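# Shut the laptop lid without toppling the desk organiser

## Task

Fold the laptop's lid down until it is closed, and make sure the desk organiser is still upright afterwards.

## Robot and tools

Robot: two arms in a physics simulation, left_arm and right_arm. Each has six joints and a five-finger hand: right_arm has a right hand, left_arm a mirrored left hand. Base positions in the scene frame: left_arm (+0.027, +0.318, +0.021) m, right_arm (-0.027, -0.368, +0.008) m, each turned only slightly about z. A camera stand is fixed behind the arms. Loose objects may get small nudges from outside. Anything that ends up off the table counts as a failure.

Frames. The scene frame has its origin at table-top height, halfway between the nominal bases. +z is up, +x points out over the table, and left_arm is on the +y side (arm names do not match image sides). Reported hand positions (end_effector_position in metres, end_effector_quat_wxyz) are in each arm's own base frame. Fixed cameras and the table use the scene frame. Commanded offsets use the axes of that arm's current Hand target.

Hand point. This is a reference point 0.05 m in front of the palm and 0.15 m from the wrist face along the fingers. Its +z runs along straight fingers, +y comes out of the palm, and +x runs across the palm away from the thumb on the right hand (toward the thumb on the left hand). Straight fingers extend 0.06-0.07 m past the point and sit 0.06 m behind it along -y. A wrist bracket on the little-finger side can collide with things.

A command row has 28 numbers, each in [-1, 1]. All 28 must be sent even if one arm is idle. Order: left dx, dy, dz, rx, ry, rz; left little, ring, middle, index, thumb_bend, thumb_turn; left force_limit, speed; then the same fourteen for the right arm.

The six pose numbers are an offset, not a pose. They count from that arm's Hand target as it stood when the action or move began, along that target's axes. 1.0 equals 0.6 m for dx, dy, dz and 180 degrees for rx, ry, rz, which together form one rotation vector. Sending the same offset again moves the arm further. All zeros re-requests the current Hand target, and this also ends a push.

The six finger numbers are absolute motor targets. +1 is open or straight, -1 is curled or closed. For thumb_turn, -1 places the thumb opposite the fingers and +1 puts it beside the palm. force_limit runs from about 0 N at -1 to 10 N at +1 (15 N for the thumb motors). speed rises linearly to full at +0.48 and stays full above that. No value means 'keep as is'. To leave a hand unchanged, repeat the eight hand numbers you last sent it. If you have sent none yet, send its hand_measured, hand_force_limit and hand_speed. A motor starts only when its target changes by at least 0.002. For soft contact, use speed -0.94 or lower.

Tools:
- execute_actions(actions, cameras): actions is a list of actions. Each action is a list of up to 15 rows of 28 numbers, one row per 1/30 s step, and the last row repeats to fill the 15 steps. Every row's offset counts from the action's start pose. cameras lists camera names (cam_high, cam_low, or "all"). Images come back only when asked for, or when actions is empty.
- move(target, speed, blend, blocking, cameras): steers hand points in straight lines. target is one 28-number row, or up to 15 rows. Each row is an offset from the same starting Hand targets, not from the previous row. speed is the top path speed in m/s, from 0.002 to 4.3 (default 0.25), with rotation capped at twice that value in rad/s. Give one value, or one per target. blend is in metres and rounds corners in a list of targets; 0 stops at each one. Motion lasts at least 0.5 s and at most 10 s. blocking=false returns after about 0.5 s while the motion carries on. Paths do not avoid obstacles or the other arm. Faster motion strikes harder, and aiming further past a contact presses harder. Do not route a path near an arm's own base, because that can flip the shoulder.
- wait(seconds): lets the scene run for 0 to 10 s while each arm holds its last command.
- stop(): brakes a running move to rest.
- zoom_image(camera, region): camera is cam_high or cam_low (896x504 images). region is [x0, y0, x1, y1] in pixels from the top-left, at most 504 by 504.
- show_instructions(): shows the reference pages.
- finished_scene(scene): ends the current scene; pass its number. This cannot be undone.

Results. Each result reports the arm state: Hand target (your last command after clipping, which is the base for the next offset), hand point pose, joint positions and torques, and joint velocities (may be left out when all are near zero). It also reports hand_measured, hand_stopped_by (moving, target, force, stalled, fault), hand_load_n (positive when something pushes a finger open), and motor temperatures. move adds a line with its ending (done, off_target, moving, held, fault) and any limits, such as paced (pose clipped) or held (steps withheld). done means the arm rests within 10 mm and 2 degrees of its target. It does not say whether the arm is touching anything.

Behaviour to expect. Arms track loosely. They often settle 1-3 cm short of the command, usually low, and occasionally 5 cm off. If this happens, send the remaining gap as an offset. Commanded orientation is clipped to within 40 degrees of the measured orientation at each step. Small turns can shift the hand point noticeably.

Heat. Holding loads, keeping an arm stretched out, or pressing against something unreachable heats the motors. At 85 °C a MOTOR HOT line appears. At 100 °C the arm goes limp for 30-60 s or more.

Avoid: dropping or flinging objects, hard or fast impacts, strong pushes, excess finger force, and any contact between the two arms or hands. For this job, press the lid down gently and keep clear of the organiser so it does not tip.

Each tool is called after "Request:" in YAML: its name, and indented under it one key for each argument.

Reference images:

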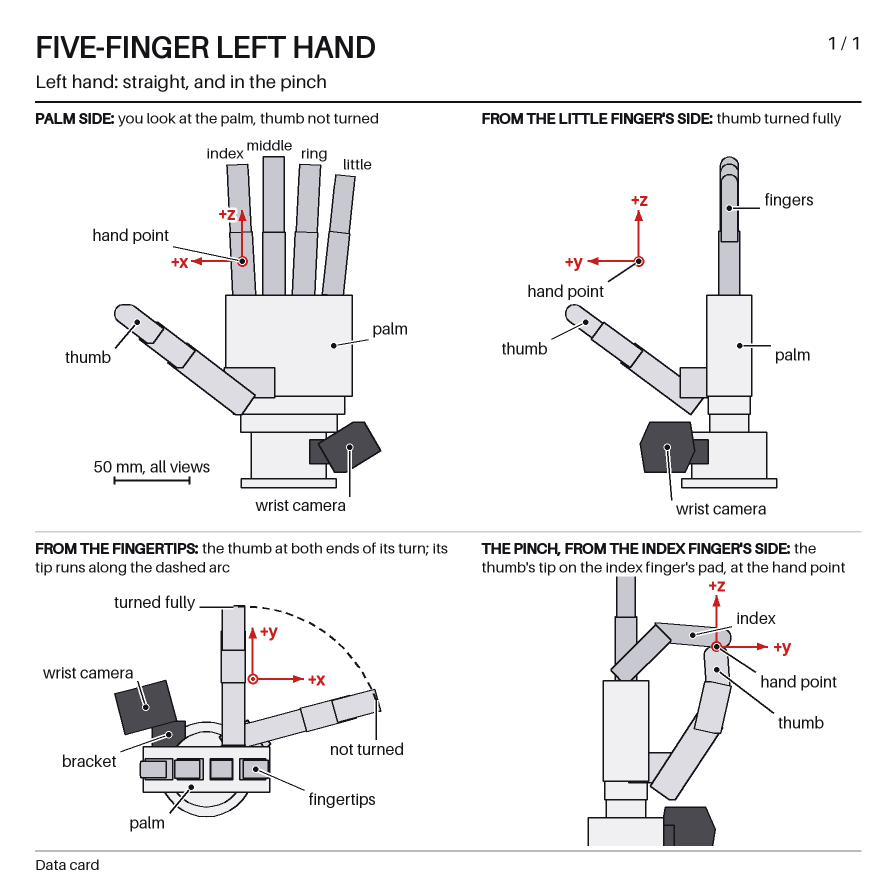

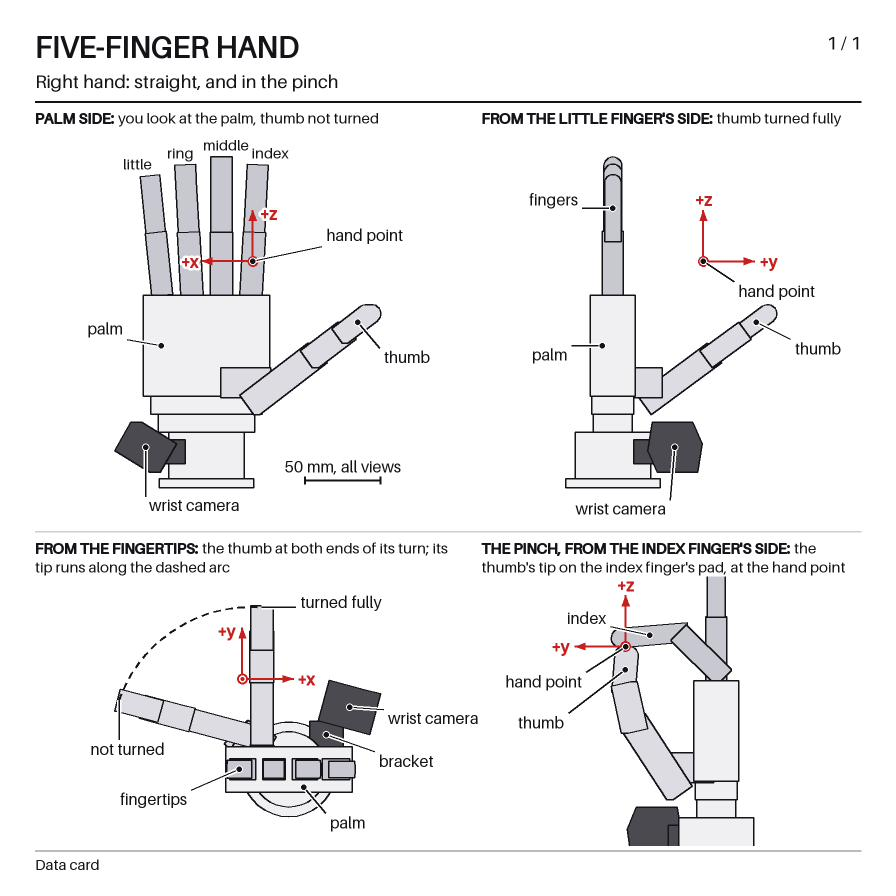

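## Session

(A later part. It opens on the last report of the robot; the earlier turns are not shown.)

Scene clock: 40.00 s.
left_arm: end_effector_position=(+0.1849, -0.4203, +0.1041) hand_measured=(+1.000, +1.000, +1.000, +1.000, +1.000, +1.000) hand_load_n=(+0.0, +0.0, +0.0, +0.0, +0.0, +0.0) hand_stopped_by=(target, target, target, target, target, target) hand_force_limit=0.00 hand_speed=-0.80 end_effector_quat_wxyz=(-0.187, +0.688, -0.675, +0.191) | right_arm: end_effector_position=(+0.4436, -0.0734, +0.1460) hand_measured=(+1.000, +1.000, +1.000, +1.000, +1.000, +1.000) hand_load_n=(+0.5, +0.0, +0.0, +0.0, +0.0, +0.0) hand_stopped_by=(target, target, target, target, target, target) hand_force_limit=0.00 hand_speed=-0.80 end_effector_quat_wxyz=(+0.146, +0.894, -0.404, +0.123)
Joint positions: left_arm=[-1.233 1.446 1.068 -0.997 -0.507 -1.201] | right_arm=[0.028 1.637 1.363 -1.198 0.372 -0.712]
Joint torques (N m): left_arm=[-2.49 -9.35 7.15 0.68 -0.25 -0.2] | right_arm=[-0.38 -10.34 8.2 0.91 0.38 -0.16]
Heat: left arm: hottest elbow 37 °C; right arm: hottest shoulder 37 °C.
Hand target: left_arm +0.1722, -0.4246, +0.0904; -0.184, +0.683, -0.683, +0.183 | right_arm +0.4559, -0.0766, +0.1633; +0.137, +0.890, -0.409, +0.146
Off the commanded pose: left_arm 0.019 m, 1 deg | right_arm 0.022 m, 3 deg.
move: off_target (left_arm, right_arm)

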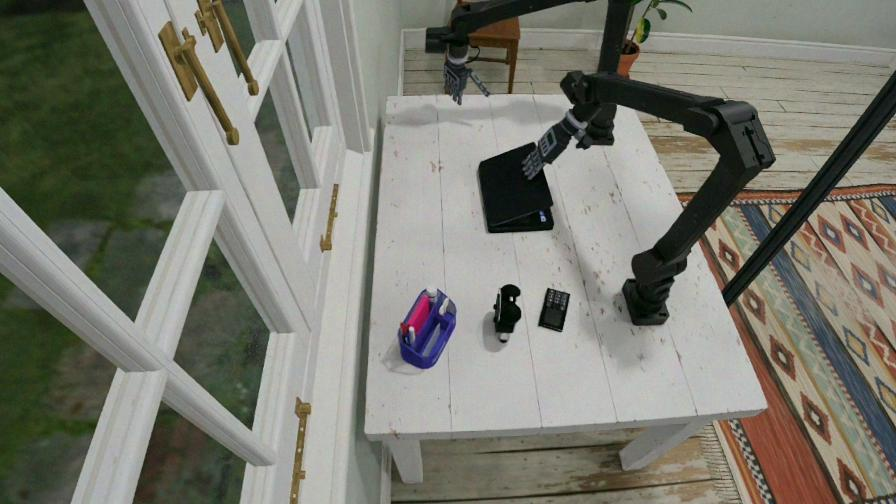

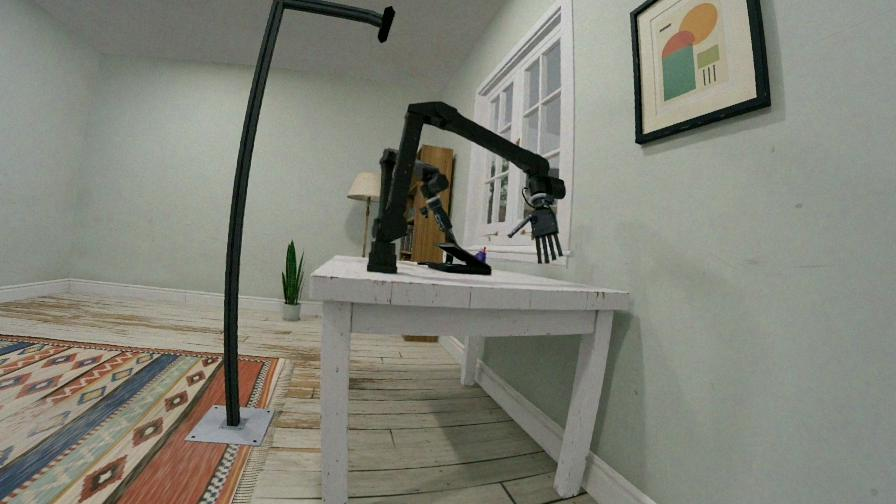

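Request:
move:
  target: [0,0.053,0.0752,0,0,0,1,1,1,1,1,1,0,-0.8,0,0,0,0,0,0,1,1,1,1,1,1,0,-0.8]
  speed: 0.06
  cameras: ["all"]

Request:
zoom_image:
  camera: "cam_high"
  region: [460, 120, 590, 250]

Request:
zoom_image:
  camera: "cam_low"
  region: [410, 200, 530, 290]

Scene clock: 42.07 s.
left_arm: end_effector_position=(+0.1720, -0.4219, +0.0520) hand_measured=(+1.000, +1.000, +1.000, +1.000, +1.000, +1.000) hand_load_n=(+0.0, -0.5, +0.0, +0.0, -0.5, +0.0) hand_stopped_by=(target, target, target, target, target, target) hand_force_limit=0.00 hand_speed=-0.80 end_effector_quat_wxyz=(-0.184, +0.683, -0.681, +0.188) | right_arm: end_effector_position=(+0.4436, -0.0734, +0.1460) hand_measured=(+1.000, +1.000, +1.000, +1.000, +1.000, +1.000) hand_load_n=(+0.0, +0.0, +0.0, +0.0, +0.0, +0.0) hand_stopped_by=(target, target, target, target, target, target) hand_force_limit=0.00 hand_speed=-0.80 end_effector_quat_wxyz=(+0.146, +0.894, -0.404, +0.123)
Joint positions: left_arm=[-1.259 1.505 0.984 -0.865 -0.502 -1.214] | right_arm=[0.028 1.637 1.363 -1.198 0.372 -0.712]
Joint torques (N m): left_arm=[-1.96 -8.7 6.53 1.17 -0.26 -0.21] | right_arm=[-0.44 -10.34 8.21 0.9 0.39 -0.16]
Heat: left arm: hottest elbow 37 °C; right arm: hottest shoulder 37 °C.
Hand target: left_arm +0.1673, -0.4245, +0.0354; -0.184, +0.683, -0.683, +0.183 | right_arm +0.4559, -0.0766, +0.1633; +0.137, +0.890, -0.409, +0.146
Off the commanded pose: left_arm 0.017 m, 1 deg | right_arm 0.022 m, 3 deg.
move: off_target (left_arm, right_arm)

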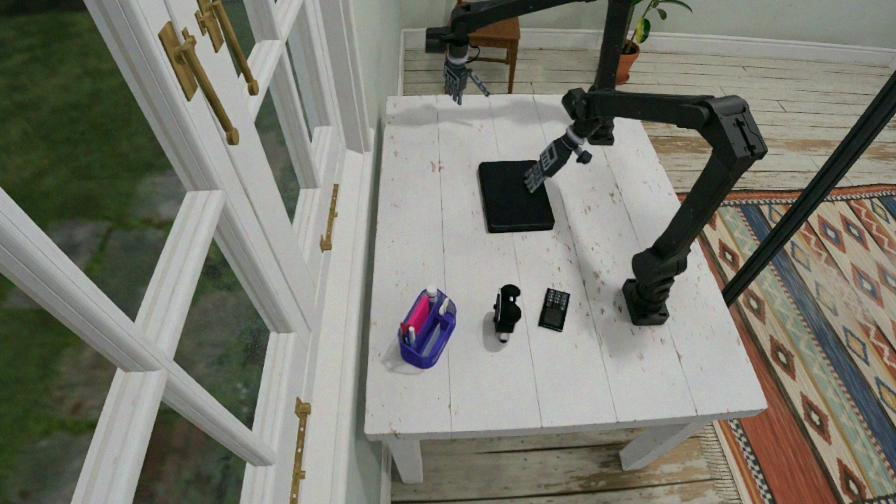

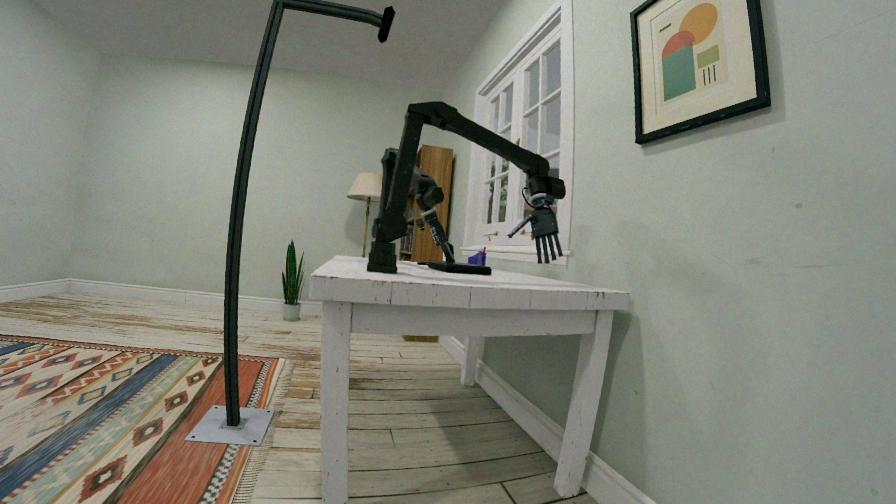

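Scaled by 3.877 from the camera's 896x504 image, which has a finer 1280x720 frame.

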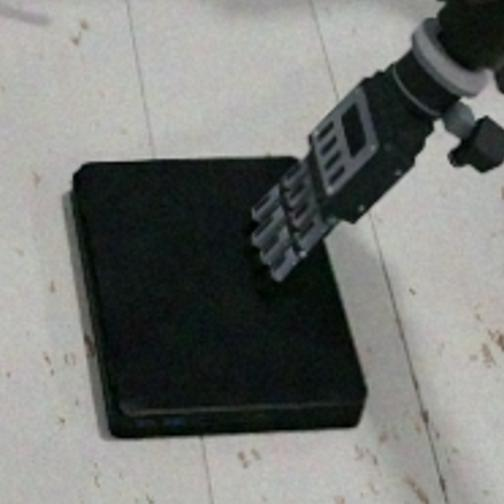

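Scaled by 4.200 from the camera's 896x504 image, which has a finer 1280x720 frame.

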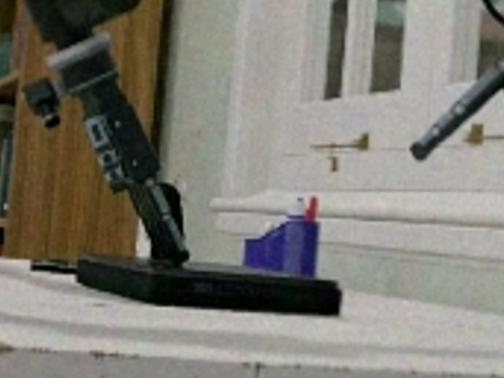

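Request:
move:
  target: [0,0.0144,0.025,0,0,0,1,1,1,1,1,1,0,-0.8,0,0,0,0,0,0,1,1,1,1,1,1,0,-0.8]
  speed: 0.06

Request:
move:
  target: [0,-0.0866,-0.15,0,0,0,1,1,1,1,1,1,0,-0.8,0,0,0,0,0,0,1,1,1,1,1,1,0,-0.8]
  speed: 0.15
  cameras: ["all"]

Request:
zoom_image:
  camera: "cam_high"
  region: [460, 120, 590, 250]

Request:
zoom_image:
  camera: "cam_low"
  region: [410, 200, 530, 290]

Scene clock: 43.53 s.
left_arm: end_effector_position=(+0.1732, -0.4248, +0.0489) hand_measured=(+1.000, +1.000, +1.000, +1.000, +1.000, +1.000) hand_load_n=(+0.0, -0.5, +0.5, +0.0, +0.0, -0.5) hand_stopped_by=(target, target, target, target, target, target) hand_force_limit=0.00 hand_speed=-0.80 end_effector_quat_wxyz=(-0.186, +0.681, -0.679, +0.202) | right_arm: end_effector_position=(+0.4436, -0.0734, +0.1460) hand_measured=(+1.000, +1.000, +1.000, +1.000, +1.000, +1.000) hand_load_n=(+0.0, +0.0, +0.0, +0.0, +0.0, +0.0) hand_stopped_by=(target, target, target, target, target, target) hand_force_limit=0.00 hand_speed=-0.80 end_effector_quat_wxyz=(+0.146, +0.894, -0.404, +0.123)
Joint positions: left_arm=[-1.266 1.505 0.968 -0.828 -0.52 -1.215] | right_arm=[0.028 1.637 1.363 -1.198 0.372 -0.712]
Joint torques (N m): left_arm=[-1.49 -6.77 5.83 1.51 0.25 -0.21] | right_arm=[-0.44 -10.4 8.2 0.9 0.39 -0.16]
Heat: left arm: hottest elbow 37 °C; right arm: hottest shoulder 37 °C.
Hand target: left_arm +0.1673, -0.4245, +0.0181; -0.184, +0.683, -0.683, +0.183 | right_arm +0.4559, -0.0766, +0.1633; +0.137, +0.890, -0.409, +0.146
Off the commanded pose: left_arm 0.031 m, 2 deg | right_arm 0.022 m, 3 deg.
move: off_target (left_arm, right_arm)

Scene clock: 45.13 s.
left_arm: end_effector_position=(+0.1610, -0.4007, +0.0941) hand_measured=(+1.000, +1.000, +1.000, +1.000, +1.000, +1.000) hand_load_n=(+0.0, +0.0, +0.0, +0.0, +0.0, +0.0) hand_stopped_by=(target, target, target, target, target, target) hand_force_limit=0.00 hand_speed=-0.80 end_effector_quat_wxyz=(-0.200, +0.674, -0.695, +0.153) | right_arm: end_effector_position=(+0.4436, -0.0734, +0.1460) hand_measured=(+1.000, +1.000, +1.000, +1.000, +1.000, +1.000) hand_load_n=(+0.0, +0.0, +0.0, +0.0, +0.0, +0.0) hand_stopped_by=(target, target, target, target, target, target) hand_force_limit=0.00 hand_speed=-0.80 end_effector_quat_wxyz=(+0.146, +0.894, -0.404, +0.123)
Joint positions: left_arm=[-1.266 1.444 1.051 -1.073 -0.499 -1.209] | right_arm=[0.028 1.637 1.363 -1.198 0.372 -0.712]
Joint torques (N m): left_arm=[-1.49 -11.93 12.42 -0.05 -0.25 -0.19] | right_arm=[-0.44 -10.4 8.2 0.9 0.39 -0.16]
Heat: left arm: hottest elbow 37 °C; right arm: hottest shoulder 37 °C.
Hand target: left_arm +0.1672, -0.4246, +0.1220; -0.184, +0.683, -0.683, +0.183 | right_arm +0.4559, -0.0766, +0.1633; +0.137, +0.890, -0.409, +0.146
Off the commanded pose: left_arm 0.037 m, 4 deg | right_arm 0.022 m, 3 deg.
move: off_target (left_arm, right_arm)

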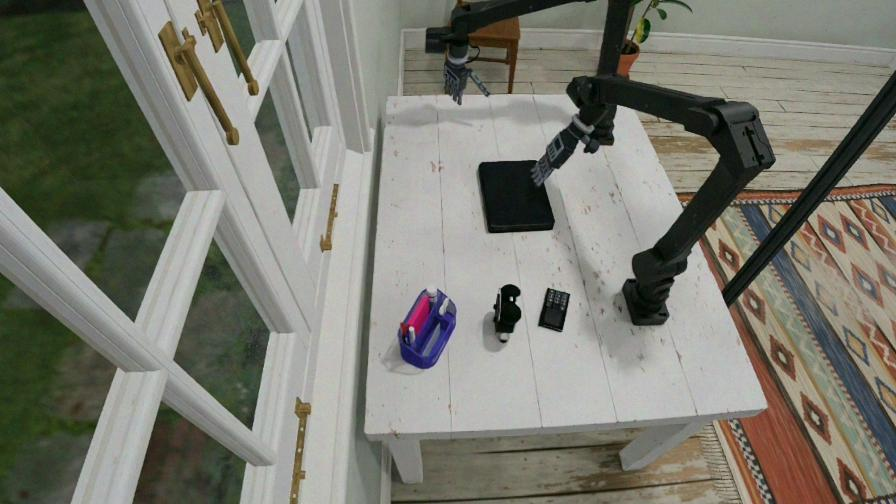

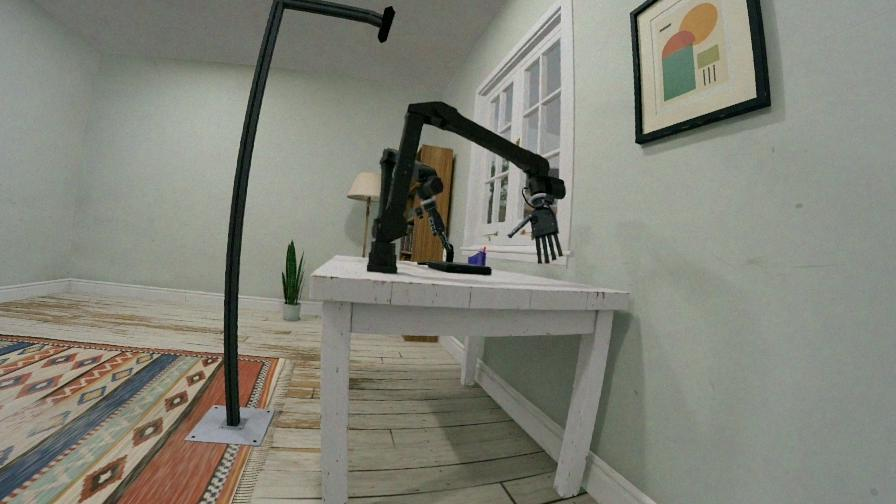

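Scaled by 3.877 from the camera's 896x504 image, which has a finer 1280x720 frame.

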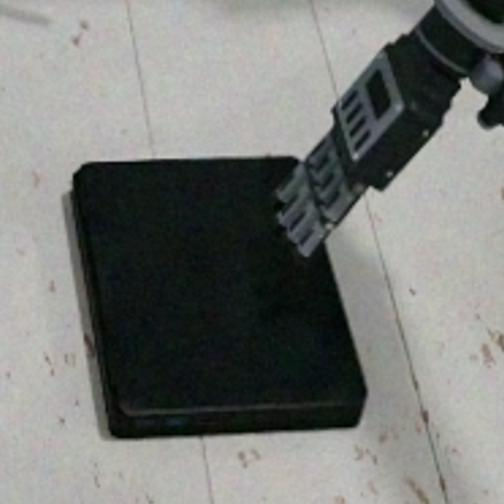

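Scaled by 4.200 from the camera's 896x504 image, which has a finer 1280x720 frame.

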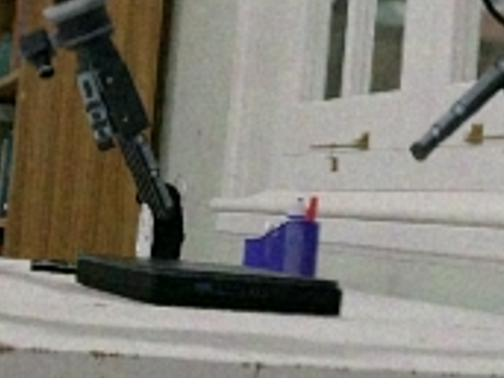

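Request:
finished_scene:
  scene: 1

The scene is finished: the task was done.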